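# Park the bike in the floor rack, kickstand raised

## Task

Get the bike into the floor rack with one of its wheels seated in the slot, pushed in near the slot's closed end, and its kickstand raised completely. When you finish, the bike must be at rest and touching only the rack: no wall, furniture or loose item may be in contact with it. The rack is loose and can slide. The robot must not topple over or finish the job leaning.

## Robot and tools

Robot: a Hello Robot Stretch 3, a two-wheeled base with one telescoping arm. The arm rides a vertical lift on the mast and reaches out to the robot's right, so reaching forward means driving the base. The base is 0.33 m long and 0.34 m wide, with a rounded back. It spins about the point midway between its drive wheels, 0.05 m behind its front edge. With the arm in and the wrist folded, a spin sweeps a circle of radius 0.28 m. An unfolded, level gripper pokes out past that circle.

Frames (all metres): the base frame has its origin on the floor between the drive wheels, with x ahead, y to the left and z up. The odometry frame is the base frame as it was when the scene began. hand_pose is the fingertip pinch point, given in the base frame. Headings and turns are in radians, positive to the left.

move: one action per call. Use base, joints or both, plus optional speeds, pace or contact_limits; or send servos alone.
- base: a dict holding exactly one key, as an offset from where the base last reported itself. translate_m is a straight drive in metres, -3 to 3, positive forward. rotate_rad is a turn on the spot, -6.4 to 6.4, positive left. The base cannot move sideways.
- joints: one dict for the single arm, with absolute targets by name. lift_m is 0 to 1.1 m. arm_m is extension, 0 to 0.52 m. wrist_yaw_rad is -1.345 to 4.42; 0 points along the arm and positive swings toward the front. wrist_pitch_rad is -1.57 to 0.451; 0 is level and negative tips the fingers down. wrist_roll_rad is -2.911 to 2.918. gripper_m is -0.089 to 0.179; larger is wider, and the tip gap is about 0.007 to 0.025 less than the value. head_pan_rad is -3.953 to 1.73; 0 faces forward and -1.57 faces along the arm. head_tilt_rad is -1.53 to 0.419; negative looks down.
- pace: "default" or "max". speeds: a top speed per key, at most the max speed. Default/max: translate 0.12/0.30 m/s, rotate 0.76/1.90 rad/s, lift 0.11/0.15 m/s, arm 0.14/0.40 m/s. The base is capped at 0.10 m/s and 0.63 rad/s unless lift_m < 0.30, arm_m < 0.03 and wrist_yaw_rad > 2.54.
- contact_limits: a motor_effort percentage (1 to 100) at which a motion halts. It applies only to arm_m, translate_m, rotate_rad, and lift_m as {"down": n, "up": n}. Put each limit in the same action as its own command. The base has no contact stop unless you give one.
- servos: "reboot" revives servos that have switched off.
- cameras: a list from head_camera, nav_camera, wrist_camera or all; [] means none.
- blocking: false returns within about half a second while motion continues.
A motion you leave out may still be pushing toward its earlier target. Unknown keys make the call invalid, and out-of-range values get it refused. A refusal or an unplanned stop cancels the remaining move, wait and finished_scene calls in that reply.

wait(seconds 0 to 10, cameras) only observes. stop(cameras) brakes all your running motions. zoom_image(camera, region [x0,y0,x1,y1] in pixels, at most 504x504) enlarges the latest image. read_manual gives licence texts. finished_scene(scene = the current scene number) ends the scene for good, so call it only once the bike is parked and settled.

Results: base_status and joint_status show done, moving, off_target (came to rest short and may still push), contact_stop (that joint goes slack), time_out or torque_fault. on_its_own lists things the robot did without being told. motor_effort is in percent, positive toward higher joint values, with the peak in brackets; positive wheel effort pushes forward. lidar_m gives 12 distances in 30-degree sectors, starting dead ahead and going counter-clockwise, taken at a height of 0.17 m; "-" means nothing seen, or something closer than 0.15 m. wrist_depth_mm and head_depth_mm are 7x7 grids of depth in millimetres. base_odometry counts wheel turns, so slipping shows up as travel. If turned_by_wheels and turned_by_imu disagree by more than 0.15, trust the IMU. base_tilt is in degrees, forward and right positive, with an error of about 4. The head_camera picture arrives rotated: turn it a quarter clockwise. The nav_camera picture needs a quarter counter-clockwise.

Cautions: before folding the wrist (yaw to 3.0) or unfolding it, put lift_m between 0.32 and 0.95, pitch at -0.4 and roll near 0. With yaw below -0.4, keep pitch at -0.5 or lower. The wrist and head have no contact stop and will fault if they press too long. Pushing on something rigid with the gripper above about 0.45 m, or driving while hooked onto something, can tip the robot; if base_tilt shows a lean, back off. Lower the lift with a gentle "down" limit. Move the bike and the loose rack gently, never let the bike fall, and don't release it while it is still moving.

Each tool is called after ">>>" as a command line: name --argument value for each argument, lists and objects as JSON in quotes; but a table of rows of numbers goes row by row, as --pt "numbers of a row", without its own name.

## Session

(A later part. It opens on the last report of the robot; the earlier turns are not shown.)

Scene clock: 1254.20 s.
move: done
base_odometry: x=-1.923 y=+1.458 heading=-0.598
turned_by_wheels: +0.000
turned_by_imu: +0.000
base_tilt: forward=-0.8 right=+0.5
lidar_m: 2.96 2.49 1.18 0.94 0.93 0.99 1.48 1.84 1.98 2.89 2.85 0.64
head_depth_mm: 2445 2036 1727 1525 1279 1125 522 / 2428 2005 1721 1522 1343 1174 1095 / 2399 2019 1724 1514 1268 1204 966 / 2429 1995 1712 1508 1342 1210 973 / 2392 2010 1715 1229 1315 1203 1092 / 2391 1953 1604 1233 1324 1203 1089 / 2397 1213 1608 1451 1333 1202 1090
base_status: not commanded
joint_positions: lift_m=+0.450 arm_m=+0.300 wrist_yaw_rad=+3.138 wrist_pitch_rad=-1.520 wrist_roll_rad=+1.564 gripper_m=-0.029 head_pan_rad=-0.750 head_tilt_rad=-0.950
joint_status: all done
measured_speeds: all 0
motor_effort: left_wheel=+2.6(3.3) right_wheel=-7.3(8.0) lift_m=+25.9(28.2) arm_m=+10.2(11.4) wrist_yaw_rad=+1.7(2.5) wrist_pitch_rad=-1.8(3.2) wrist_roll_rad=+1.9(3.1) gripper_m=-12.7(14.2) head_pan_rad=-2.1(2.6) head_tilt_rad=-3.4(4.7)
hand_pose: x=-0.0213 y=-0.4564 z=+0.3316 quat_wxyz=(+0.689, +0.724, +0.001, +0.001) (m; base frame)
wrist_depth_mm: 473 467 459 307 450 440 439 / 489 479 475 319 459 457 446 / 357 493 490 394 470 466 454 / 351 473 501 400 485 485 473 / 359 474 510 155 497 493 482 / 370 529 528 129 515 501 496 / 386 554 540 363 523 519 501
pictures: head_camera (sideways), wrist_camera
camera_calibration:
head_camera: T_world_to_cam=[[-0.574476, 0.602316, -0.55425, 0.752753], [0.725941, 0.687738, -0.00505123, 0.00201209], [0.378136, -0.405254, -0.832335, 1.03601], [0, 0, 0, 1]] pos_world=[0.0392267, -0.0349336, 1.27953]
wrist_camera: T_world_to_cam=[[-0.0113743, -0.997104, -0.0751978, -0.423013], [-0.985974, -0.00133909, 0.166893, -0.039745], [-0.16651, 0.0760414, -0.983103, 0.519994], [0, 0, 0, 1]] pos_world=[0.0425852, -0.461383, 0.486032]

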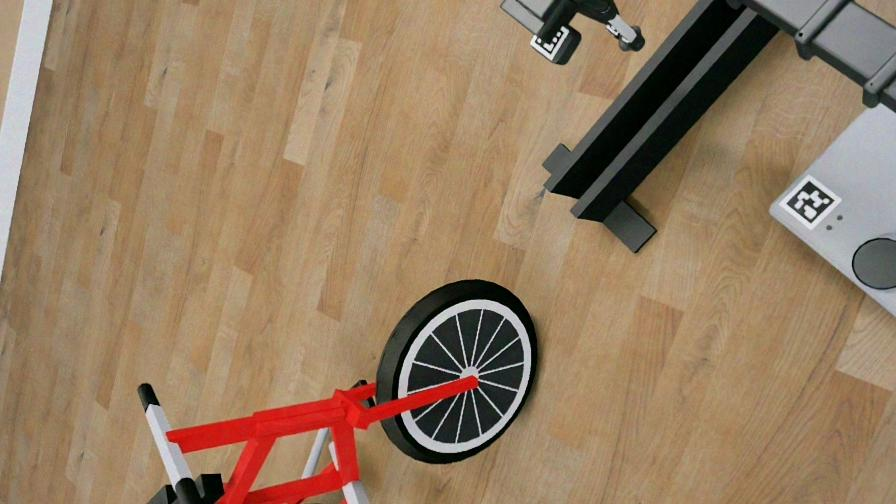

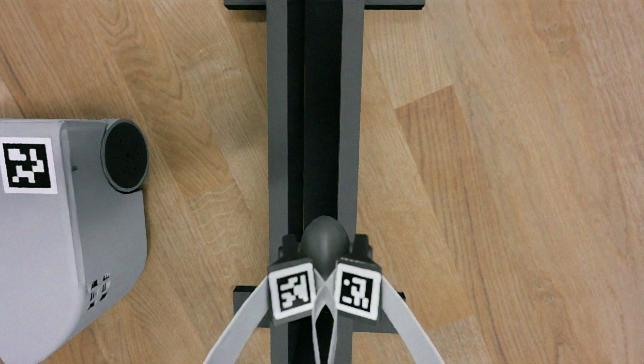

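>>> move --joints '{"arm_m": 0.245, "gripper_m": 0.07}' --cameras '[]'

>>> move --joints '{"lift_m": 0.33}' --cameras '["wrist_camera","head_camera"]'

Scene clock: 1266.33 s.
move: done
base_odometry: x=-1.923 y=+1.458 heading=-0.598
turned_by_wheels: +0.000
turned_by_imu: -0.001
base_tilt: forward=-0.8 right=+0.5
lidar_m: 2.96 2.49 1.19 0.93 0.93 0.99 1.49 1.84 1.98 2.89 2.85 0.64
head_depth_mm: 2427 2011 1732 1521 725 1093 522 / 2422 1997 1724 1509 1343 1163 1105 / 2435 2030 1720 1516 1275 1216 958 / 2372 2010 1720 1513 1336 1205 976 / 2411 2016 1726 1232 1319 1203 1096 / 2390 1942 1617 1234 1342 1201 1095 / 2390 1215 1611 1442 1343 1205 1092
base_status: not commanded
joint_positions: lift_m=+0.450 arm_m=+0.245 wrist_yaw_rad=+3.138 wrist_pitch_rad=-1.521 wrist_roll_rad=+1.564 gripper_m=+0.070 head_pan_rad=-0.750 head_tilt_rad=-0.950
joint_status: all done
measured_speeds: all 0
motor_effort: left_wheel=+2.7(3.5) right_wheel=-7.3(8.0) lift_m=+25.5(25.7) arm_m=-12.4(13.8) wrist_yaw_rad=+1.7(2.4) wrist_pitch_rad=-1.8(2.0) wrist_roll_rad=+1.8(2.0) gripper_m=-0.3(93.6) head_pan_rad=-1.7(3.1) head_tilt_rad=-3.8(5.4)
hand_pose: x=-0.0213 y=-0.4016 z=+0.3316 quat_wxyz=(+0.690, +0.724, +0.001, +0.001) (m; base frame)
wrist_depth_mm: 470 471 465 454 446 445 445 / 499 484 468 469 453 453 449 / 343 442 485 479 470 465 464 / 348 383 498 487 483 479 476 / 360 386 507 505 491 504 488 / 365 370 131 512 129 509 500 / 379 373 538 538 441 514 516
pictures: none
No camera images: "cameras" was empty.

Scene clock: 1268.27 s.
move: done
base_odometry: x=-1.923 y=+1.458 heading=-0.598
turned_by_wheels: +0.000
turned_by_imu: +0.000
base_tilt: forward=-0.8 right=+0.5
lidar_m: 2.97 2.49 1.19 0.94 0.92 0.99 1.49 1.84 1.98 2.89 2.84 0.64
head_depth_mm: 2413 2013 1735 1529 1346 1047 664 / 2441 2002 1736 1516 1349 1175 1089 / 2410 2001 1725 1512 1269 1207 965 / 2417 2020 1720 1511 1341 1212 978 / 2406 1993 1712 1233 1313 1206 1094 / 2396 1964 1621 1233 1335 1205 1094 / 2398 1215 1618 1451 1334 1196 1087
base_status: not commanded
joint_positions: lift_m=+0.330 arm_m=+0.245 wrist_yaw_rad=+3.138 wrist_pitch_rad=-1.521 wrist_roll_rad=+1.564 gripper_m=+0.070 head_pan_rad=-0.750 head_tilt_rad=-0.950
joint_status: all done
measured_speeds: all 0
motor_effort: left_wheel=+2.9(3.8) right_wheel=-7.8(8.2) lift_m=+23.1(26.1) arm_m=-11.4(12.8) wrist_yaw_rad=+2.0(2.4) wrist_pitch_rad=-1.8(1.8) wrist_roll_rad=+1.7(1.9) gripper_m=+0.5(1.7) head_pan_rad=-1.0(3.0) head_tilt_rad=-4.2(5.4)
hand_pose: x=-0.0213 y=-0.4016 z=+0.2116 quat_wxyz=(+0.690, +0.724, +0.001, +0.001) (m; base frame)
wrist_depth_mm: 356 352 350 344 - 335 334 / 367 364 356 351 292 349 342 / 292 373 368 362 292 353 346 / 277 377 381 373 360 362 358 / 279 391 381 381 213 376 370 / 281 365 131 227 128 387 376 / 270 327 411 234 227 392 391
pictures: head_camera (sideways), wrist_camera
camera_calibration:
head_camera: T_world_to_cam=[[-0.574476, 0.602316, -0.55425, 0.752753], [0.725941, 0.687738, -0.00505123, 0.00201209], [0.378136, -0.405254, -0.832335, 1.03601], [0, 0, 0, 1]] pos_world=[0.0392267, -0.0349336, 1.27953]
wrist_camera: T_world_to_cam=[[-0.0115994, -0.99718, -0.0741497, -0.377704], [-0.98597, -0.000942977, 0.166919, -0.0194917], [-0.166519, 0.0750456, -0.983178, 0.397466], [0, 0, 0, 1]] pos_world=[0.0425861, -0.406485, 0.366027]

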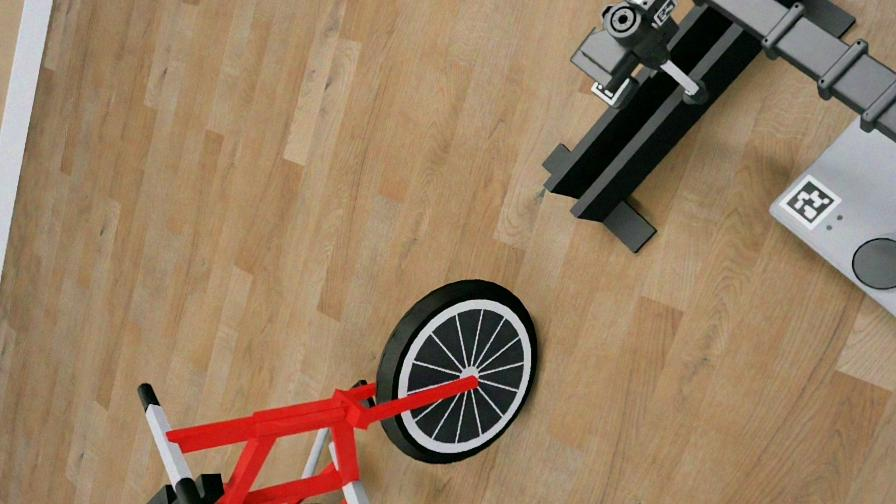

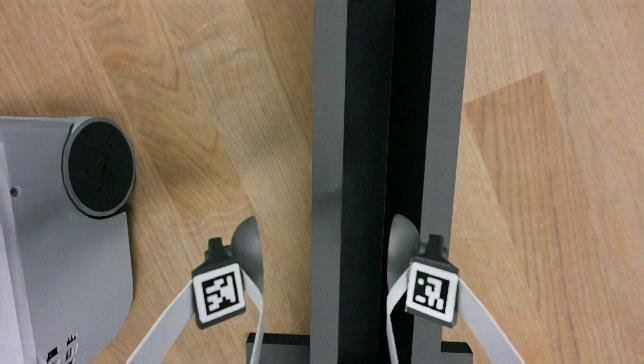

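>>> move --joints '{"lift_m": 0.238}' --contact_limits '{"lift_m": {"down": 15}}' --cameras '["wrist_camera"]'

>>> move --joints '{"gripper_m": -0.06}' --cameras '["wrist_camera"]'

Scene clock: 1277.23 s.
move: done
base_odometry: x=-1.923 y=+1.458 heading=-0.598
turned_by_wheels: +0.000
turned_by_imu: -0.001
base_tilt: forward=-0.8 right=+0.5
lidar_m: 2.96 2.49 1.19 0.94 0.93 0.99 1.48 1.84 1.98 2.89 2.85 0.64
head_depth_mm: 2424 2006 1741 1512 1348 827 1074 / 2409 2005 1734 1519 1350 1161 730 / 2398 1996 1724 1524 1266 1202 960 / 2421 2008 1725 1513 1343 1210 972 / 2407 2014 1710 1230 1322 1203 1090 / 2398 1951 1615 1224 1334 1207 1101 / 2387 1210 1615 1452 1341 1197 1089
base_status: not commanded
joint_positions: lift_m=+0.238 arm_m=+0.245 wrist_yaw_rad=+3.138 wrist_pitch_rad=-1.521 wrist_roll_rad=+1.564 gripper_m=+0.070 head_pan_rad=-0.750 head_tilt_rad=-0.950
joint_status: all done
measured_speeds: all 0
motor_effort: left_wheel=+2.2(3.5) right_wheel=-7.4(7.9) lift_m=+23.6(26.6) arm_m=-10.4(12.0) wrist_yaw_rad=+2.2(2.4) wrist_pitch_rad=-1.8(1.9) wrist_roll_rad=+1.5(1.9) gripper_m=+0.5(1.4) head_pan_rad=-1.1(2.6) head_tilt_rad=-5.0(5.6)
contact_limits: lift_m down 15 (down: maximum 72; up: maximum 65)
hand_pose: x=-0.0213 y=-0.4016 z=+0.1196 quat_wxyz=(+0.690, +0.724, +0.001, +0.001) (m; base frame)
wrist_depth_mm: 271 266 262 111 254 109 250 / 279 275 270 114 - 111 255 / 285 280 278 117 - 114 264 / 278 290 286 120 - 118 270 / 301 298 289 124 151 120 279 / 280 304 129 127 128 123 286 / 279 312 313 131 - 127 292
pictures: wrist_camera
camera_calibration:
wrist_camera: T_world_to_cam=[[-0.0115994, -0.99718, -0.0741497, -0.384526], [-0.98597, -0.000942977, 0.166919, -0.00413511], [-0.166519, 0.0750456, -0.983178, 0.307014], [0, 0, 0, 1]] pos_world=[0.0425861, -0.406485, 0.274027]

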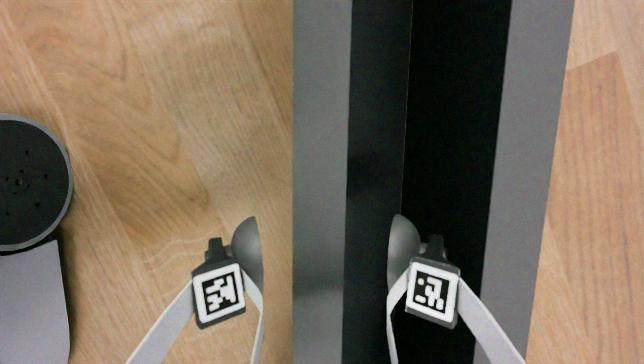

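Scene clock: 1279.17 s.
move: done
base_odometry: x=-1.923 y=+1.458 heading=-0.598
turned_by_wheels: +0.000
turned_by_imu: +0.000
base_tilt: forward=-0.7 right=+0.5
lidar_m: 2.97 2.49 1.18 0.94 0.92 0.99 1.48 1.84 1.99 2.89 2.85 0.64
head_depth_mm: 2420 2027 1733 1519 1346 826 1074 / 2401 2005 1735 1509 1343 1161 728 / 2392 2002 1715 1501 1276 1215 956 / 2413 2004 1707 1498 1337 1210 976 / 2398 1997 1722 1229 1312 1206 1095 / 2385 1972 1614 1240 1334 1204 1097 / 2368 1215 1620 1456 1327 1196 1089
base_status: not commanded
joint_positions: lift_m=+0.238 arm_m=+0.245 wrist_yaw_rad=+3.138 wrist_pitch_rad=-1.514 wrist_roll_rad=+1.565 gripper_m=-0.058 head_pan_rad=-0.750 head_tilt_rad=-0.950
joint_status: all done
measured_speeds: all 0
motor_effort: left_wheel=+2.5(3.4) right_wheel=-7.1(7.9) lift_m=+27.5(27.8) arm_m=-10.4(11.3) wrist_yaw_rad=+2.0(2.5) wrist_pitch_rad=-3.0(3.2) wrist_roll_rad=+1.5(1.9) gripper_m=-38.9(100.0) head_pan_rad=-0.5(2.7) head_tilt_rad=-4.5(5.5)
contact_limits: lift_m down 15 (down: maximum 72; up: maximum 65)
hand_pose: x=-0.0213 y=-0.3998 z=+0.1195 quat_wxyz=(+0.687, +0.727, +0.000, +0.001) (m; base frame)
wrist_depth_mm: 271 267 265 111 - 108 248 / 278 273 272 114 260 110 253 / 284 281 279 117 - 113 262 / 276 291 286 120 - 117 267 / 275 298 293 124 - 120 277 / 277 310 130 128 126 122 283 / 278 317 311 130 - 291 292
pictures: wrist_camera
camera_calibration:
wrist_camera: T_world_to_cam=[[-0.0123874, -0.996628, -0.0811066, -0.381759], [-0.985981, -0.00132373, 0.166854, -0.00423889], [-0.166399, 0.0820364, -0.98264, 0.309486], [0, 0, 0, 1]] pos_world=[0.0425898, -0.405866, 0.273858]

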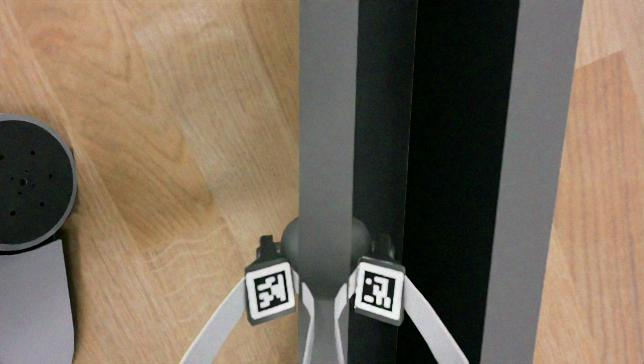

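>>> zoom_image --camera "wrist_camera" --region '[280, 0, 600, 180]'

>>> move --joints '{"lift_m": 0.31}' --speeds '{"lift_m": 0.05}' --cameras '["head_camera"]'

>>> zoom_image --camera "head_camera" --region '[500, 80, 740, 280]'

Scaled by 1.575.

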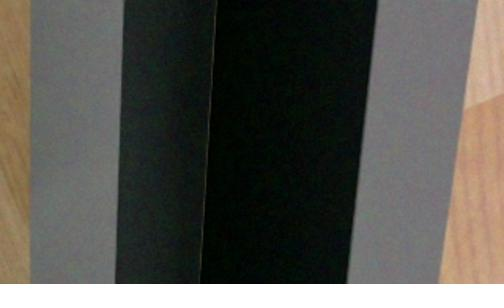

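Scene clock: 1307.40 s.
move: done
base_odometry: x=-1.923 y=+1.458 heading=-0.598
turned_by_wheels: +0.000
turned_by_imu: -0.001
base_tilt: forward=-0.7 right=+0.6
lidar_m: 2.97 2.50 1.19 0.93 0.93 0.99 1.49 1.84 0.39 0.38 0.39 0.64
head_depth_mm: 2415 1998 1730 1524 1355 990 993 / 2415 2010 1733 1512 1336 1105 1088 / 2394 2024 1730 1518 1170 1193 960 / 2398 1993 1725 1511 1344 1203 972 / 2371 2003 1716 1227 1320 1212 1100 / 2378 1939 1610 1231 1334 1200 1097 / 2369 1211 1611 1444 1336 1205 1092
base_status: not commanded
joint_positions: lift_m=+0.310 arm_m=+0.245 wrist_yaw_rad=+3.138 wrist_pitch_rad=-1.512 wrist_roll_rad=+1.566 gripper_m=-0.055 head_pan_rad=-0.750 head_tilt_rad=-0.950
joint_status: all done
measured_speeds: all 0
motor_effort: left_wheel=+2.8(3.5) right_wheel=-7.5(8.0) lift_m=+40.0(43.4) arm_m=-9.4(10.9) wrist_yaw_rad=+1.6(2.8) wrist_pitch_rad=-3.4(4.0) wrist_roll_rad=+1.2(1.7) gripper_m=-13.7(14.6) head_pan_rad=-1.6(2.6) head_tilt_rad=-5.0(6.1)
hand_pose: x=-0.0213 y=-0.3992 z=+0.1915 quat_wxyz=(+0.686, +0.727, +0.000, +0.001) (m; base frame)
wrist_depth_mm: 338 338 333 126 - 313 313 / 351 346 341 140 - 322 319 / 287 351 349 133 - 329 327 / 273 361 357 138 - 338 336 / 271 374 369 139 - 345 345 / 274 381 376 133 125 356 355 / 274 398 388 147 108 369 363
pictures: head_camera (sideways)
camera_calibration:
head_camera: T_world_to_cam=[[-0.574476, 0.602316, -0.55425, 0.752753], [0.725941, 0.687738, -0.00505123, 0.00201209], [0.378136, -0.405254, -0.832335, 1.03601], [0, 0, 0, 1]] pos_world=[0.0392267, -0.0349336, 1.27953]

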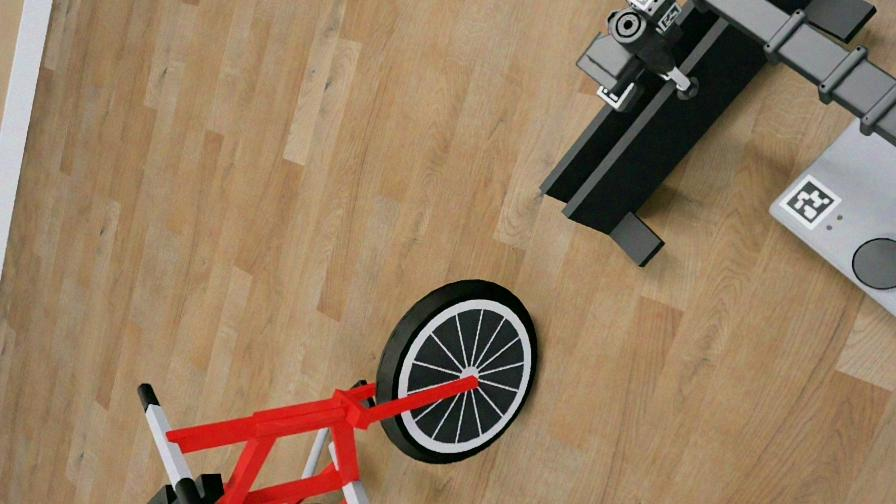

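Scaled by 2.100 from the camera's 896x504 image, which has a finer 1280x720 frame.

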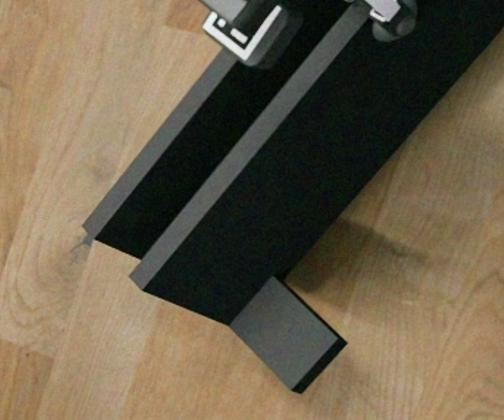

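>>> move --base '{"translate_m": -0.08}' --cameras '[]'

>>> move --base '{"rotate_rad": 1.088}' --speeds '{"rotate_rad": 0.4}' --cameras '[]'

>>> move --base '{"translate_m": -0.518}' --cameras '[]'

>>> move --base '{"rotate_rad": -0.57}' --speeds '{"rotate_rad": 0.4}' --cameras '[]'

>>> move --joints '{"arm_m": 0.3, "wrist_pitch_rad": -1.2}' --speeds '{"wrist_pitch_rad": 0.3}' --cameras '["head_camera"]'

>>> zoom_image --camera "head_camera" --region '[400, 80, 800, 380]'

Scene clock: 1330.47 s.
move: done
base_odometry: x=-1.989 y=+1.504 heading=-0.598
turned_by_wheels: +0.000
turned_by_imu: -0.001
base_tilt: forward=-0.8 right=+0.5
lidar_m: 1.56 2.41 1.14 0.90 0.90 0.96 1.44 1.77 0.39 0.38 0.39 0.70
head_depth_mm: 2456 2023 1743 1525 1342 990 997 / 2404 2006 1729 1525 1345 1094 1083 / 2414 1991 1725 1508 1168 1191 959 / 2403 2001 1706 1507 1342 1212 969 / 2385 1998 1730 1320 1334 1203 1100 / 2383 1979 1721 1281 1326 1206 1092 / 2382 1866 1380 1350 1341 1203 1096
base_status: done
joint_positions: lift_m=+0.310 arm_m=+0.245 wrist_yaw_rad=+3.138 wrist_pitch_rad=-1.512 wrist_roll_rad=+1.566 gripper_m=-0.055 head_pan_rad=-0.750 head_tilt_rad=-0.950
joint_status: not commanded
measured_speeds: all 0
motor_effort: left_wheel=+1.6(4.9) right_wheel=-7.4(10.8) lift_m=+38.2(39.7) arm_m=-7.5(9.1) wrist_yaw_rad=+2.2(2.5) wrist_pitch_rad=-3.5(3.5) wrist_roll_rad=+1.3(1.5) gripper_m=-13.6(14.6) head_pan_rad=-2.1(2.2) head_tilt_rad=-4.1(6.1)
hand_pose: x=-0.0213 y=-0.3992 z=+0.1915 quat_wxyz=(+0.686, +0.727, +0.000, +0.001) (m; base frame)
wrist_depth_mm: 341 336 330 125 - 311 312 / 352 344 341 129 - 321 319 / 289 352 352 132 - 331 326 / 273 364 358 137 - 341 336 / 275 372 371 138 - 346 345 / 274 380 376 133 124 360 352 / 276 395 389 146 108 371 366
pictures: none
No camera images: "cameras" was empty.

Scene clock: 1334.00 s.
move: done
base_odometry: x=-1.989 y=+1.504 heading=+0.489
turned_by_wheels: +1.088
turned_by_imu: +1.099
base_tilt: forward=-0.8 right=+0.5
lidar_m: 1.11 0.90 0.89 0.97 1.51 1.77 1.94 2.90 0.39 0.38 0.39 2.20
head_depth_mm: 2431 2017 1736 1438 1284 993 987 / 2435 2028 1725 1506 1344 1102 1088 / 2405 2015 1728 1511 1169 1196 960 / 2398 2013 1715 1505 1344 1205 973 / 2398 1996 1720 1511 1342 1209 1091 / 2393 1986 1710 1501 1343 1203 1095 / 2390 1994 1706 1494 1337 1205 1092
base_status: done
joint_positions: lift_m=+0.310 arm_m=+0.245 wrist_yaw_rad=+3.140 wrist_pitch_rad=-1.512 wrist_roll_rad=+1.567 gripper_m=-0.055 head_pan_rad=-0.750 head_tilt_rad=-0.950
joint_status: not commanded
measured_speeds: all 0
motor_effort: left_wheel=-10.0(14.0) right_wheel=+9.5(13.5) lift_m=+36.8(38.8) arm_m=-8.3(9.1) wrist_yaw_rad=+0.0(2.3) wrist_pitch_rad=-3.4(3.6) wrist_roll_rad=+0.7(1.4) gripper_m=-13.0(14.9) head_pan_rad=-1.9(2.1) head_tilt_rad=-6.3(6.4)
hand_pose: x=-0.0212 y=-0.3992 z=+0.1915 quat_wxyz=(+0.686, +0.727, +0.000, +0.001) (m; base frame)
wrist_depth_mm: 342 336 332 127 - 312 311 / 351 348 346 153 - 322 320 / 288 354 344 133 - 332 327 / 271 362 355 138 - 339 335 / 274 369 369 138 - 350 344 / 272 382 378 133 125 356 353 / 273 398 393 147 108 373 362
pictures: none
No camera images: "cameras" was empty.

Scene clock: 1340.30 s.
move: done
base_odometry: x=-2.447 y=+1.260 heading=+0.489
turned_by_wheels: +0.000
turned_by_imu: -0.002
base_tilt: forward=-0.8 right=+0.5
lidar_m: 1.51 1.22 1.21 1.33 1.37 1.36 1.50 2.31 0.39 0.38 0.39 3.00
head_depth_mm: 2397 2009 1734 1526 1343 987 994 / 2449 1689 1662 1514 1347 1097 1087 / 2438 2007 1356 1439 1168 1200 962 / 2396 1999 1721 1505 1337 1214 972 / 2416 2004 1721 1507 1342 1203 1096 / 2375 2003 1714 1493 1339 1208 1090 / 2368 1983 1709 1495 1332 1205 1094
base_status: done
joint_positions: lift_m=+0.310 arm_m=+0.245 wrist_yaw_rad=+3.140 wrist_pitch_rad=-1.512 wrist_roll_rad=+1.568 gripper_m=-0.055 head_pan_rad=-0.750 head_tilt_rad=-0.950
joint_status: not commanded
measured_speeds: all 0
motor_effort: left_wheel=-5.3(11.2) right_wheel=-1.2(6.4) lift_m=+34.5(37.6) arm_m=-12.4(12.5) wrist_yaw_rad=+0.3(0.9) wrist_pitch_rad=-3.5(3.6) wrist_roll_rad=+0.3(1.0) gripper_m=-13.7(14.9) head_pan_rad=-1.1(2.3) head_tilt_rad=-4.9(7.0)
hand_pose: x=-0.0212 y=-0.3992 z=+0.1915 quat_wxyz=(+0.686, +0.727, +0.000, +0.001) (m; base frame)
wrist_depth_mm: 341 337 332 125 - 313 311 / 355 346 338 128 - 322 322 / 288 352 348 132 - 333 327 / 271 362 359 138 - 337 333 / 274 370 372 138 - 346 347 / 273 385 381 133 125 361 356 / 275 397 387 146 108 368 362
pictures: none
No camera images: "cameras" was empty.

Scene clock: 1342.53 s.
move: done
base_odometry: x=-2.447 y=+1.260 heading=-0.080
turned_by_wheels: -0.570
turned_by_imu: -0.577
base_tilt: forward=-0.7 right=+0.5
lidar_m: 3.39 1.57 1.23 1.21 1.31 1.38 1.36 1.46 0.39 0.37 0.38 0.80
head_depth_mm: 2398 2034 1728 1511 1351 994 998 / 2422 2013 1718 1518 1349 1103 1093 / 2403 2011 1723 1510 1173 1195 964 / 2420 2006 1716 1514 1339 1187 972 / 2403 1987 1717 1502 1332 1202 1093 / 2382 1995 1550 1430 1337 1205 1097 / 2391 1876 1351 1447 1335 1198 1092
base_status: done
joint_positions: lift_m=+0.310 arm_m=+0.245 wrist_yaw_rad=+3.140 wrist_pitch_rad=-1.512 wrist_roll_rad=+1.569 gripper_m=-0.055 head_pan_rad=-0.750 head_tilt_rad=-0.950
joint_status: not commanded
measured_speeds: all 0
motor_effort: left_wheel=+8.2(12.1) right_wheel=-10.5(15.0) lift_m=+33.6(35.6) arm_m=-11.9(13.5) wrist_yaw_rad=+0.3(0.9) wrist_pitch_rad=-3.4(3.6) wrist_roll_rad=-0.2(0.8) gripper_m=-13.8(14.9) head_pan_rad=-0.7(2.0) head_tilt_rad=-5.7(7.5)
hand_pose: x=-0.0212 y=-0.3992 z=+0.1915 quat_wxyz=(+0.686, +0.727, +0.000, +0.000) (m; base frame)
wrist_depth_mm: 341 338 331 124 - 318 311 / 351 347 337 128 - 322 320 / 290 358 349 133 - 333 329 / 272 362 358 143 - 340 340 / 273 373 366 138 - 349 345 / 273 383 382 133 125 358 354 / 273 396 393 147 108 369 361
pictures: none
No camera images: "cameras" was empty.

Scene clock: 1344.17 s.
move: done
base_odometry: x=-2.447 y=+1.260 heading=-0.080
turned_by_wheels: +0.000
turned_by_imu: +0.000
base_tilt: forward=-0.8 right=+0.5
lidar_m: 3.40 1.57 1.23 1.21 1.30 1.38 1.36 1.46 0.38 0.36 0.37 0.79
head_depth_mm: 2429 2026 1737 1517 900 1018 986 / 2416 2007 1731 1513 1352 1083 1085 / 2418 2017 1729 1519 1181 1173 961 / 2430 2027 1719 1502 1348 1196 975 / 2389 2011 1727 1511 1337 1203 1100 / 2406 1987 1565 1427 1342 1207 1092 / 2400 1853 1346 1452 1321 1197 1093
base_status: not commanded
joint_positions: lift_m=+0.310 arm_m=+0.300 wrist_yaw_rad=+3.140 wrist_pitch_rad=-1.229 wrist_roll_rad=+1.569 gripper_m=-0.055 head_pan_rad=-0.750 head_tilt_rad=-0.950
joint_status: all done
measured_speeds: all 0
motor_effort: left_wheel=+7.4(9.4) right_wheel=-9.8(11.5) lift_m=+37.2(37.8) arm_m=+11.4(13.6) wrist_yaw_rad=+0.6(1.1) wrist_pitch_rad=+5.2(7.9) wrist_roll_rad=+0.4(0.5) gripper_m=-13.9(14.4) head_pan_rad=-1.2(2.1) head_tilt_rad=-5.6(6.7)
hand_pose: x=-0.0211 y=-0.3820 z=+0.1991 quat_wxyz=(+0.577, +0.817, -0.001, +0.000) (m; base frame)
wrist_depth_mm: 469 425 379 137 - 280 268 / 491 438 394 141 - 288 274 / 287 316 389 146 - 295 279 / 287 305 403 149 - 304 286 / 300 308 417 154 - 310 292 / 312 312 398 128 126 320 299 / 324 313 434 161 115 326 306
pictures: head_camera (sideways)
camera_calibration:
head_camera: T_world_to_cam=[[-0.57454, 0.602387, -0.554106, 0.752518], [0.725943, 0.687736, -0.00505338, 0.00201421], [0.378034, -0.405153, -0.832431, 1.03605], [0, 0, 0, 1]] pos_world=[0.0392269, -0.0349338, 1.27943]

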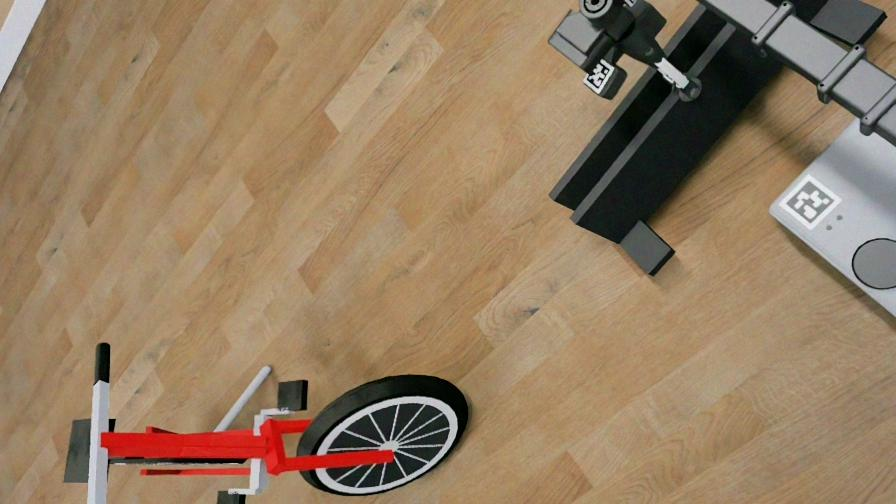

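Scaled by 1.260 from the camera's 896x504 image, which has a finer 1280x720 frame.

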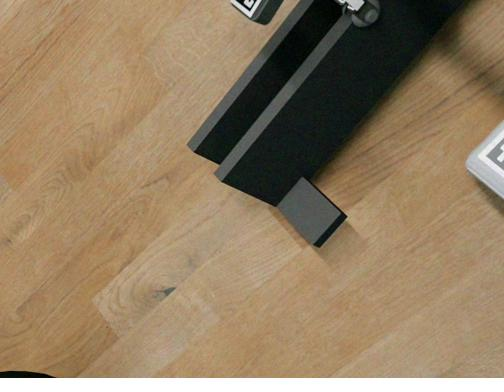

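>>> move

>>> zoom_image --camera "head_camera" --region '[200, 100, 700, 504]'

Scene clock: 1381.00 s.
base_odometry: x=-2.447 y=+1.260 heading=-0.080
turned_by_wheels: +0.000
turned_by_imu: -0.001
base_tilt: forward=-0.8 right=+0.5
lidar_m: 3.40 1.57 1.23 1.21 1.30 1.39 1.36 1.47 0.38 0.36 0.37 0.80
head_depth_mm: 2428 2040 1739 1513 893 1023 989 / 2418 2029 1733 1529 1352 1086 1089 / 2422 2023 1717 1510 1183 1180 960 / 2367 2009 1719 1500 1337 1188 975 / 2430 1983 1712 1503 1335 1208 1097 / 2380 1991 1547 1426 1338 1200 1092 / 2368 1864 1353 1452 1337 1199 1098
base_status: not commanded
joint_positions: lift_m=+0.310 arm_m=+0.300 wrist_yaw_rad=+3.140 wrist_pitch_rad=-1.229 wrist_roll_rad=+1.569 gripper_m=-0.055 head_pan_rad=-0.750 head_tilt_rad=-0.950
joint_status: all done
measured_speeds: all 0
motor_effort: left_wheel=+8.0(9.4) right_wheel=-10.0(11.5) lift_m=+40.8(37.8) arm_m=+3.3(13.6) wrist_yaw_rad=+0.3(1.1) wrist_pitch_rad=+5.0(7.9) wrist_roll_rad=-0.1(0.5) gripper_m=-12.8(14.4) head_pan_rad=-0.7(2.1) head_tilt_rad=-4.8(6.7)
hand_pose: x=-0.0211 y=-0.3820 z=+0.1991 quat_wxyz=(+0.577, +0.817, -0.001, +0.000) (m; base frame)
wrist_depth_mm: 474 423 379 138 - 280 269 / 494 433 394 141 - 288 273 / 287 314 393 146 - 295 282 / 287 303 402 149 - 300 286 / 298 306 416 154 - 308 294 / 314 312 393 129 126 320 301 / 328 314 431 162 115 326 304
pictures: head_camera (sideways), nav_camera (sideways), wrist_camera
camera_calibration:
head_camera: T_world_to_cam=[[-0.57454, 0.602387, -0.554106, 0.752518], [0.725943, 0.687736, -0.00505338, 0.00201421], [0.378034, -0.405153, -0.832431, 1.03605], [0, 0, 0, 1]] pos_world=[0.0392269, -0.0349338, 1.27943]
nav_camera: T_world_to_cam=[[0.582641, -0.546805, 0.601276, -0.741272], [-0.68033, -0.73287, -0.00723366, 0.0638725], [0.444613, -0.404851, -0.799009, 0.999347], [0, 0, 0, 1]] pos_world=[0.0310272, 0.0460659, 1.24466]
wrist_camera: T_world_to_cam=[[-0.0143082, -0.933378, -0.358608, -0.278109], [-0.986026, -0.0463625, 0.160013, -0.0332011], [-0.165979, 0.355887, -0.919672, 0.478468], [0, 0, 0, 1]] pos_world=[0.0426991, -0.4314, 0.345614]

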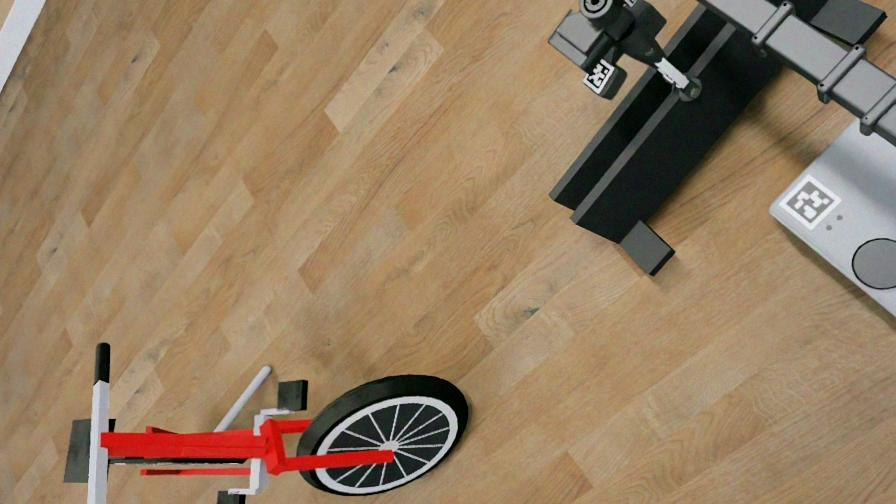

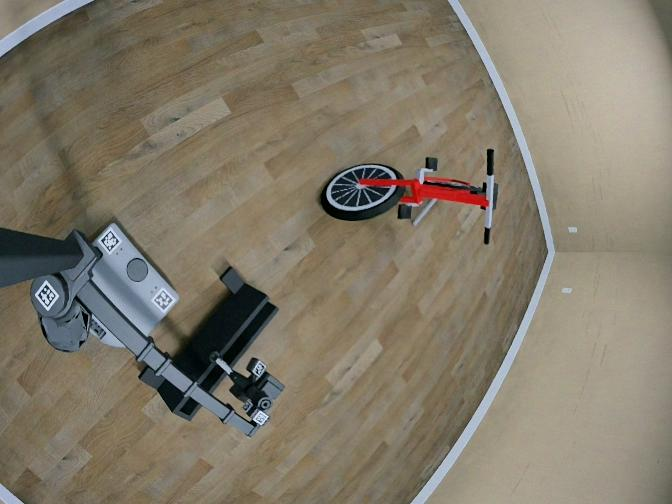

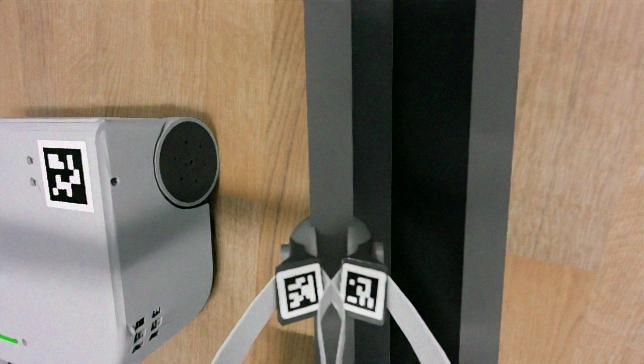

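Scaled by 1.008 from the camera's 896x504 image, which has a finer 1280x720 frame.

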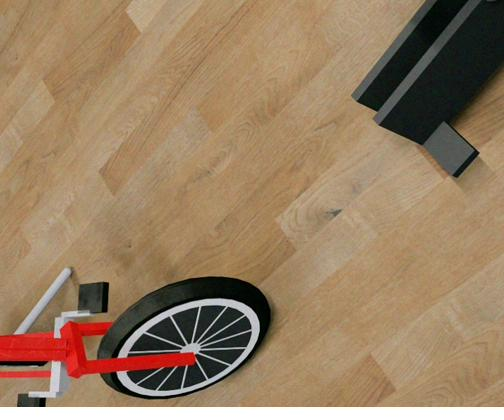

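>>> zoom_image --camera "nav_camera" --region '[300, 100, 560, 300]'

>>> move --joints '{"head_tilt_rad": -0.7, "head_pan_rad": -0.5}'

Scaled by 1.938 from the camera's 672x504 image, which has a finer 792x594 frame.

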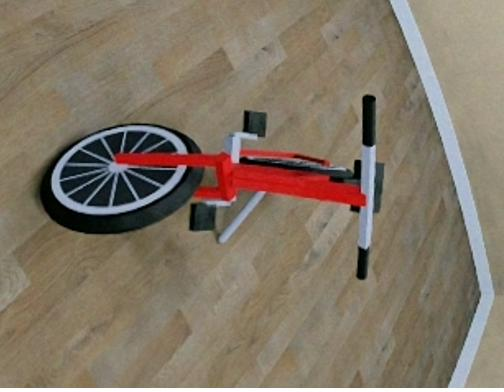

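Scene clock: 1413.20 s.
move: done
base_odometry: x=-2.447 y=+1.260 heading=-0.080
turned_by_wheels: +0.000
turned_by_imu: -0.001
base_tilt: forward=-0.8 right=+0.5
lidar_m: 3.40 1.57 1.23 1.21 1.30 1.38 1.36 1.46 0.38 0.36 0.37 0.80
head_depth_mm: 3092 3193 2361 1856 1549 1319 1122 / 3566 3169 2333 1867 1553 1312 1010 / 3458 3191 2333 1860 1546 1314 1085 / 3255 3188 2110 1822 1476 1317 1152 / 3198 3177 2281 1438 1418 1312 1147 / 3022 3166 2343 1871 1540 1314 1145 / 2890 3125 2343 1858 1544 1322 1144
base_status: not commanded
joint_positions: lift_m=+0.310 arm_m=+0.300 wrist_yaw_rad=+3.140 wrist_pitch_rad=-1.229 wrist_roll_rad=+1.569 gripper_m=-0.055 head_pan_rad=-0.496 head_tilt_rad=-0.703
joint_status: all done
measured_speeds: all 0
motor_effort: left_wheel=+8.0(8.8) right_wheel=-10.4(10.7) lift_m=+40.9(41.6) arm_m=-8.4(9.4) wrist_yaw_rad=+0.7(1.0) wrist_pitch_rad=+5.1(5.4) wrist_roll_rad=+0.1(0.3) gripper_m=-13.8(14.8) head_pan_rad=+2.8(4.7) head_tilt_rad=+2.1(3.6)
hand_pose: x=-0.0211 y=-0.3820 z=+0.1991 quat_wxyz=(+0.577, +0.817, -0.001, +0.000) (m; base frame)
wrist_depth_mm: 475 423 380 138 - 280 267 / 493 435 391 141 - 287 276 / 287 316 394 146 - 297 279 / 285 304 404 149 - 302 284 / 298 309 416 154 - 308 292 / 312 310 396 128 126 318 296 / 326 311 436 161 115 328 309
pictures: head_camera (sideways), nav_camera (sideways), wrist_camera
camera_calibration:
head_camera: T_world_to_cam=[[-0.565923, 0.361986, -0.740741, 0.995661], [0.529193, 0.848439, 0.010314, -0.0168969], [0.632207, -0.386158, -0.671711, 0.825558], [0, 0, 0, 1]] pos_world=[0.0504858, -0.0272831, 1.29224]
nav_camera: T_world_to_cam=[[0.550447, -0.301215, 0.778639, -0.972185], [-0.472813, -0.881138, -0.00661857, 0.0617755], [0.688082, -0.364507, -0.627438, 0.774695], [0, 0, 0, 1]] pos_world=[0.0312905, 0.0439784, 1.24346]
wrist_camera: T_world_to_cam=[[-0.0143082, -0.933378, -0.358608, -0.278109], [-0.986026, -0.0463625, 0.160013, -0.0332011], [-0.165979, 0.355887, -0.919672, 0.478468], [0, 0, 0, 1]] pos_world=[0.0426991, -0.4314, 0.345614]

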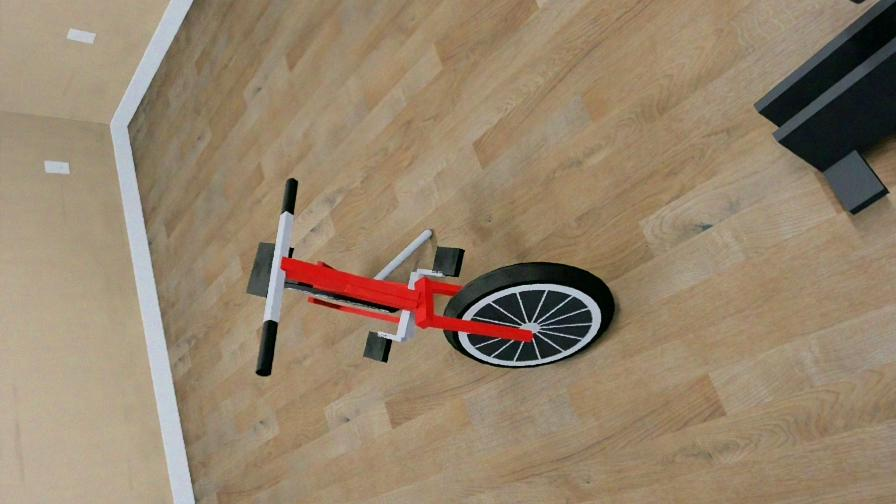

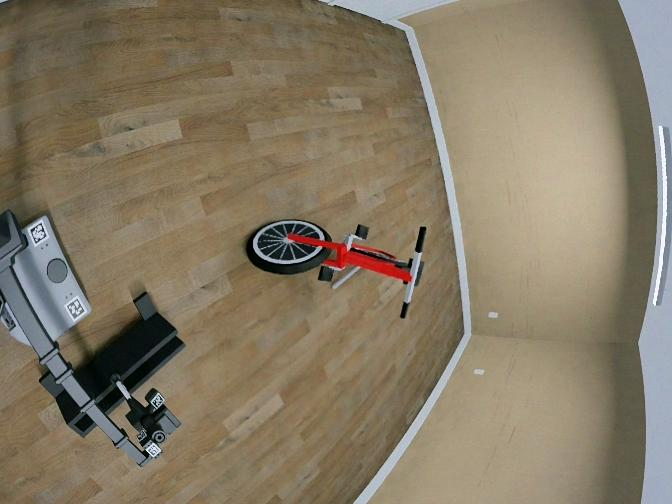

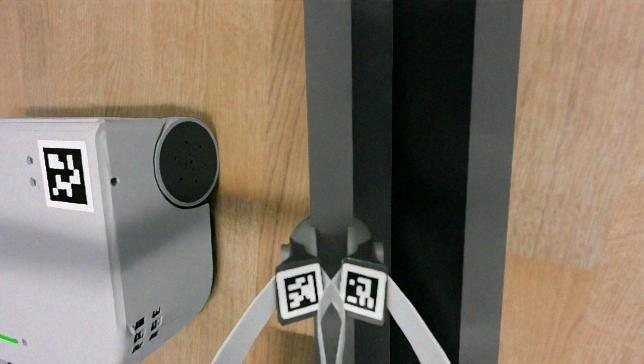

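>>> zoom_image --camera "head_camera" --region '[230, 160, 640, 400]'

Scaled by 1.229 from the camera's 896x504 image, which has a finer 1280x720 frame.

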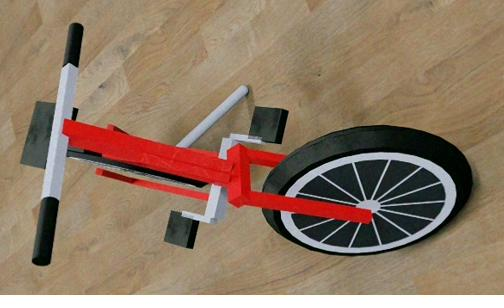

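>>> zoom_image --camera "head_camera" --region '[430, 250, 630, 380]'

Scaled by 2.520 from the camera's 896x504 image, which has a finer 1280x720 frame.

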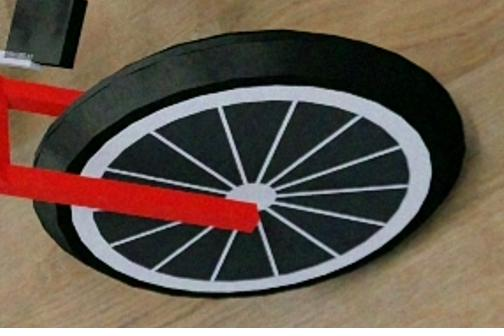

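>>> move --joints '{"wrist_pitch_rad": -1.11, "arm_m": 0.288, "lift_m": 0.304, "head_tilt_rad": -0.95, "head_pan_rad": -0.8}' --base '{"translate_m": 0.33}' --cameras '["head_camera"]'

>>> zoom_image --camera "head_camera" --region '[300, 120, 720, 504]'

Scene clock: 1489.60 s.
move: done
base_odometry: x=-2.118 y=+1.234 heading=-0.080
turned_by_wheels: +0.000
turned_by_imu: -0.001
base_tilt: forward=-0.8 right=+0.5
lidar_m: 3.07 1.52 1.20 1.18 1.27 1.72 1.69 1.81 0.34 0.33 0.34 0.53
head_depth_mm: 2457 2018 1726 1521 878 979 996 / 2427 2007 1735 1512 1339 1065 936 / 2425 2005 1728 1506 1350 1148 962 / 2434 1957 1720 1508 1318 1179 975 / 2389 1911 1442 1174 1288 1206 1095 / 2404 1245 1490 1281 1332 1205 1095 / 2380 1939 1685 1500 1331 1200 1091
base_status: done
joint_positions: lift_m=+0.304 arm_m=+0.288 wrist_yaw_rad=+3.140 wrist_pitch_rad=-1.146 wrist_roll_rad=+1.569 gripper_m=-0.055 head_pan_rad=-0.800 head_tilt_rad=-0.950
joint_status: all done
measured_speeds: all 0
motor_effort: left_wheel=+5.7(14.6) right_wheel=+2.0(7.8) lift_m=+40.5(41.1) arm_m=-12.3(13.2) wrist_yaw_rad=+0.7(1.3) wrist_pitch_rad=+6.5(9.5) wrist_roll_rad=+0.2(0.4) gripper_m=-12.1(14.9) head_pan_rad=+3.0(5.0) head_tilt_rad=-5.1(7.1)
hand_pose: x=-0.0211 y=-0.3495 z=+0.1992 quat_wxyz=(+0.542, +0.840, -0.001, +0.001) (m; base frame)
wrist_depth_mm: 533 456 396 137 277 270 258 / 560 478 411 141 - 276 263 / 317 286 383 146 - 283 266 / 321 285 361 149 - 291 275 / 343 295 373 153 - 298 281 / 360 305 342 129 126 304 287 / 383 312 445 161 105 316 292
pictures: head_camera (sideways)
camera_calibration:
head_camera: T_world_to_cam=[[-0.543686, 0.630397, -0.55408, 0.752293], [0.75945, 0.650546, -0.00505364, 0.00170994], [0.357269, -0.423544, -0.832448, 1.0362], [0, 0, 0, 1]] pos_world=[0.0375089, -0.0364776, 1.27943]

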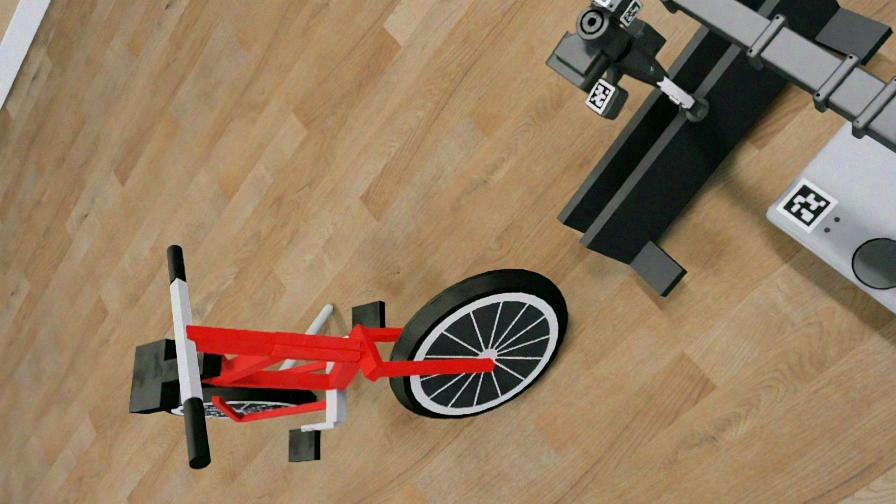

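Scaled by 1.200 from the camera's 896x504 image, which has a finer 1280x720 frame.

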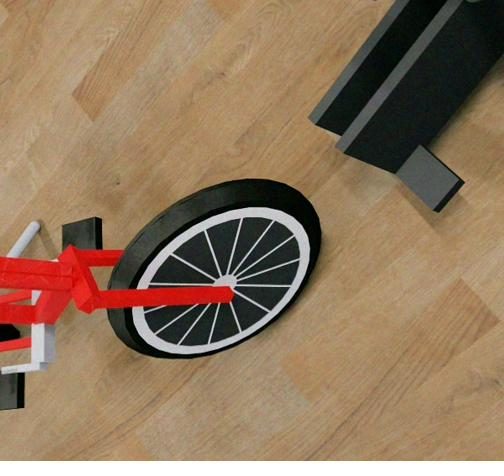

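>>> zoom_image --camera "head_camera" --region '[520, 120, 720, 320]'

Scaled by 2.520 from the camera's 896x504 image, which has a finer 1280x720 frame.

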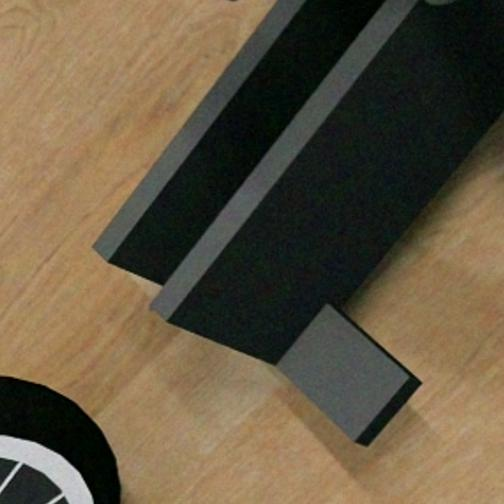

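>>> move --joints '{"arm_m": 0.327}' --base '{"rotate_rad": 0.047}' --cameras '["head_camera"]'

>>> zoom_image --camera "head_camera" --region '[350, 160, 700, 440]'

Scene clock: 1518.43 s.
move: done
base_odometry: x=-2.118 y=+1.234 heading=-0.033
turned_by_wheels: +0.047
turned_by_imu: +0.047
base_tilt: forward=-0.8 right=+0.5
lidar_m: 2.94 1.47 1.19 1.18 1.29 1.71 1.69 1.85 0.39 0.37 0.38 0.54
head_depth_mm: 2429 2014 1738 1518 902 1043 1026 / 2402 2016 1745 1509 1345 1085 694 / 2439 2022 1718 1505 1174 1176 961 / 2429 1965 1723 1500 1307 1185 973 / 2404 1214 1353 1180 1293 1209 1095 / 2400 1856 1618 1433 1337 1203 1090 / 2397 2000 1713 1496 1332 1205 1090
base_status: done
joint_positions: lift_m=+0.304 arm_m=+0.327 wrist_yaw_rad=+3.139 wrist_pitch_rad=-1.144 wrist_roll_rad=+1.569 gripper_m=-0.055 head_pan_rad=-0.800 head_tilt_rad=-0.950
joint_status: all done
measured_speeds: all 0
motor_effort: left_wheel=-2.1(3.9) right_wheel=+7.0(8.3) lift_m=+38.3(39.8) arm_m=+12.3(14.3) wrist_yaw_rad=+0.3(1.1) wrist_pitch_rad=+6.3(6.5) wrist_roll_rad=+0.2(0.3) gripper_m=-13.4(14.9) head_pan_rad=+3.1(3.8) head_tilt_rad=-6.0(6.4)
hand_pose: x=-0.0211 y=-0.3882 z=+0.1993 quat_wxyz=(+0.542, +0.840, -0.001, +0.001) (m; base frame)
wrist_depth_mm: 538 461 402 138 - 275 259 / 565 473 407 142 - 281 263 / 332 315 404 146 - 285 267 / 328 301 413 149 - 292 274 / 345 307 417 153 - 298 279 / 362 322 389 128 127 304 284 / 378 333 453 162 104 311 291
pictures: head_camera (sideways)
camera_calibration:
head_camera: T_world_to_cam=[[-0.543868, 0.630249, -0.554071, 0.752282], [0.759271, 0.650755, -0.0050641, 0.00173628], [0.357373, -0.423444, -0.832454, 1.03621], [0, 0, 0, 1]] pos_world=[0.0375096, -0.0364763, 1.27943]

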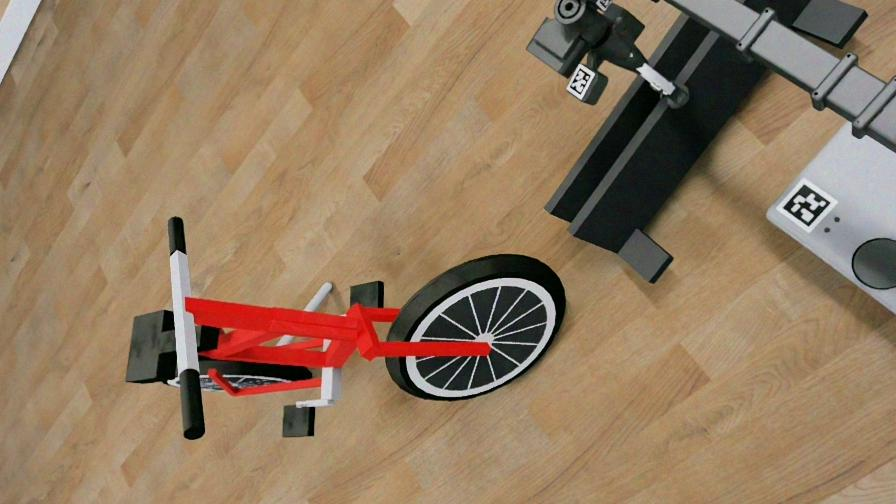

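Scaled by 1.440 from the camera's 896x504 image, which has a finer 1280x720 frame.

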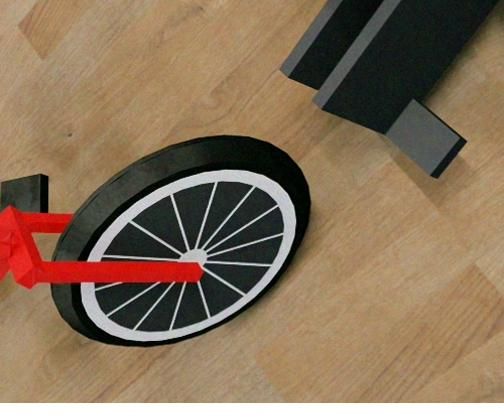

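>>> move --joints '{"arm_m": 0.333}' --base '{"translate_m": 0.085}' --speeds '{"translate_m": 0.06}' --cameras '["head_camera"]'

>>> zoom_image --camera "head_camera" --region '[400, 160, 650, 360]'

Scene clock: 1528.10 s.
move: done
base_odometry: x=-2.033 y=+1.231 heading=-0.034
turned_by_wheels: +0.000
turned_by_imu: +0.000
base_tilt: forward=-0.8 right=+0.5
lidar_m: 2.91 1.45 1.17 1.17 1.27 1.79 1.78 1.95 0.39 0.38 0.39 0.54
head_depth_mm: 2448 2005 1725 1512 907 1031 1023 / 2410 2019 1735 1507 1340 1095 695 / 2410 1966 1724 1501 1166 1178 962 / 2413 1939 1690 1168 1181 1210 973 / 2405 1219 1391 1207 1295 1208 1095 / 2383 1995 1646 1502 1340 1201 1096 / 2394 1971 1719 1496 1332 1200 1089
base_status: done
joint_positions: lift_m=+0.304 arm_m=+0.333 wrist_yaw_rad=+3.139 wrist_pitch_rad=-1.145 wrist_roll_rad=+1.569 gripper_m=-0.055 head_pan_rad=-0.800 head_tilt_rad=-0.950
joint_status: all done
measured_speeds: all 0
motor_effort: left_wheel=+1.7(6.6) right_wheel=+7.6(12.8) lift_m=+37.4(38.4) arm_m=+11.6(13.4) wrist_yaw_rad=+0.7(1.2) wrist_pitch_rad=+6.3(6.4) wrist_roll_rad=-0.1(0.5) gripper_m=-12.4(14.9) head_pan_rad=+2.8(3.5) head_tilt_rad=-5.1(6.9)
hand_pose: x=-0.0211 y=-0.3942 z=+0.1993 quat_wxyz=(+0.542, +0.840, -0.001, +0.001) (m; base frame)
wrist_depth_mm: 538 458 395 137 - 267 259 / 560 473 410 141 - 278 261 / 328 319 402 146 - 281 268 / 330 311 411 150 - 288 273 / 342 312 411 153 - 299 278 / 363 321 398 129 127 304 286 / 382 333 456 161 104 313 292
pictures: head_camera (sideways)
camera_calibration:
head_camera: T_world_to_cam=[[-0.543868, 0.630249, -0.554071, 0.752282], [0.759271, 0.650755, -0.0050641, 0.00173628], [0.357373, -0.423444, -0.832454, 1.03621], [0, 0, 0, 1]] pos_world=[0.0375096, -0.0364763, 1.27943]

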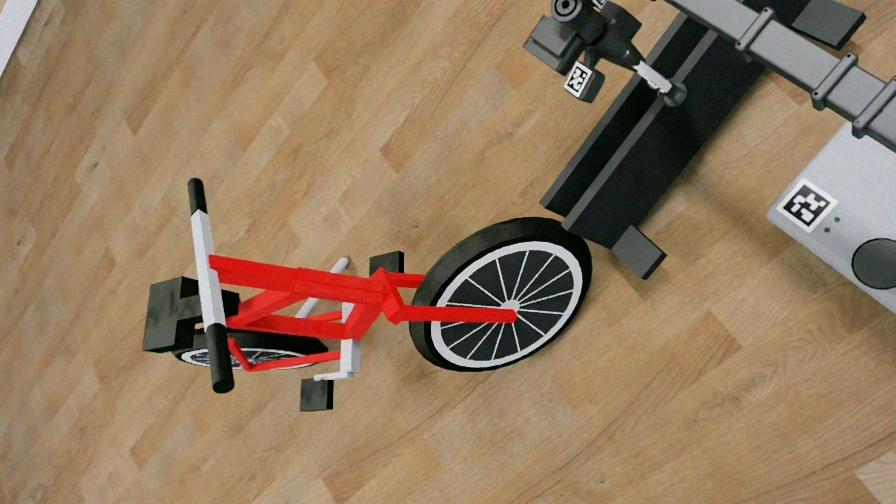

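Scaled by 2.016 from the camera's 896x504 image, which has a finer 1280x720 frame.

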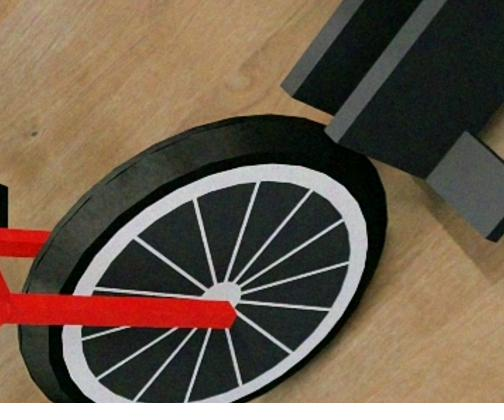

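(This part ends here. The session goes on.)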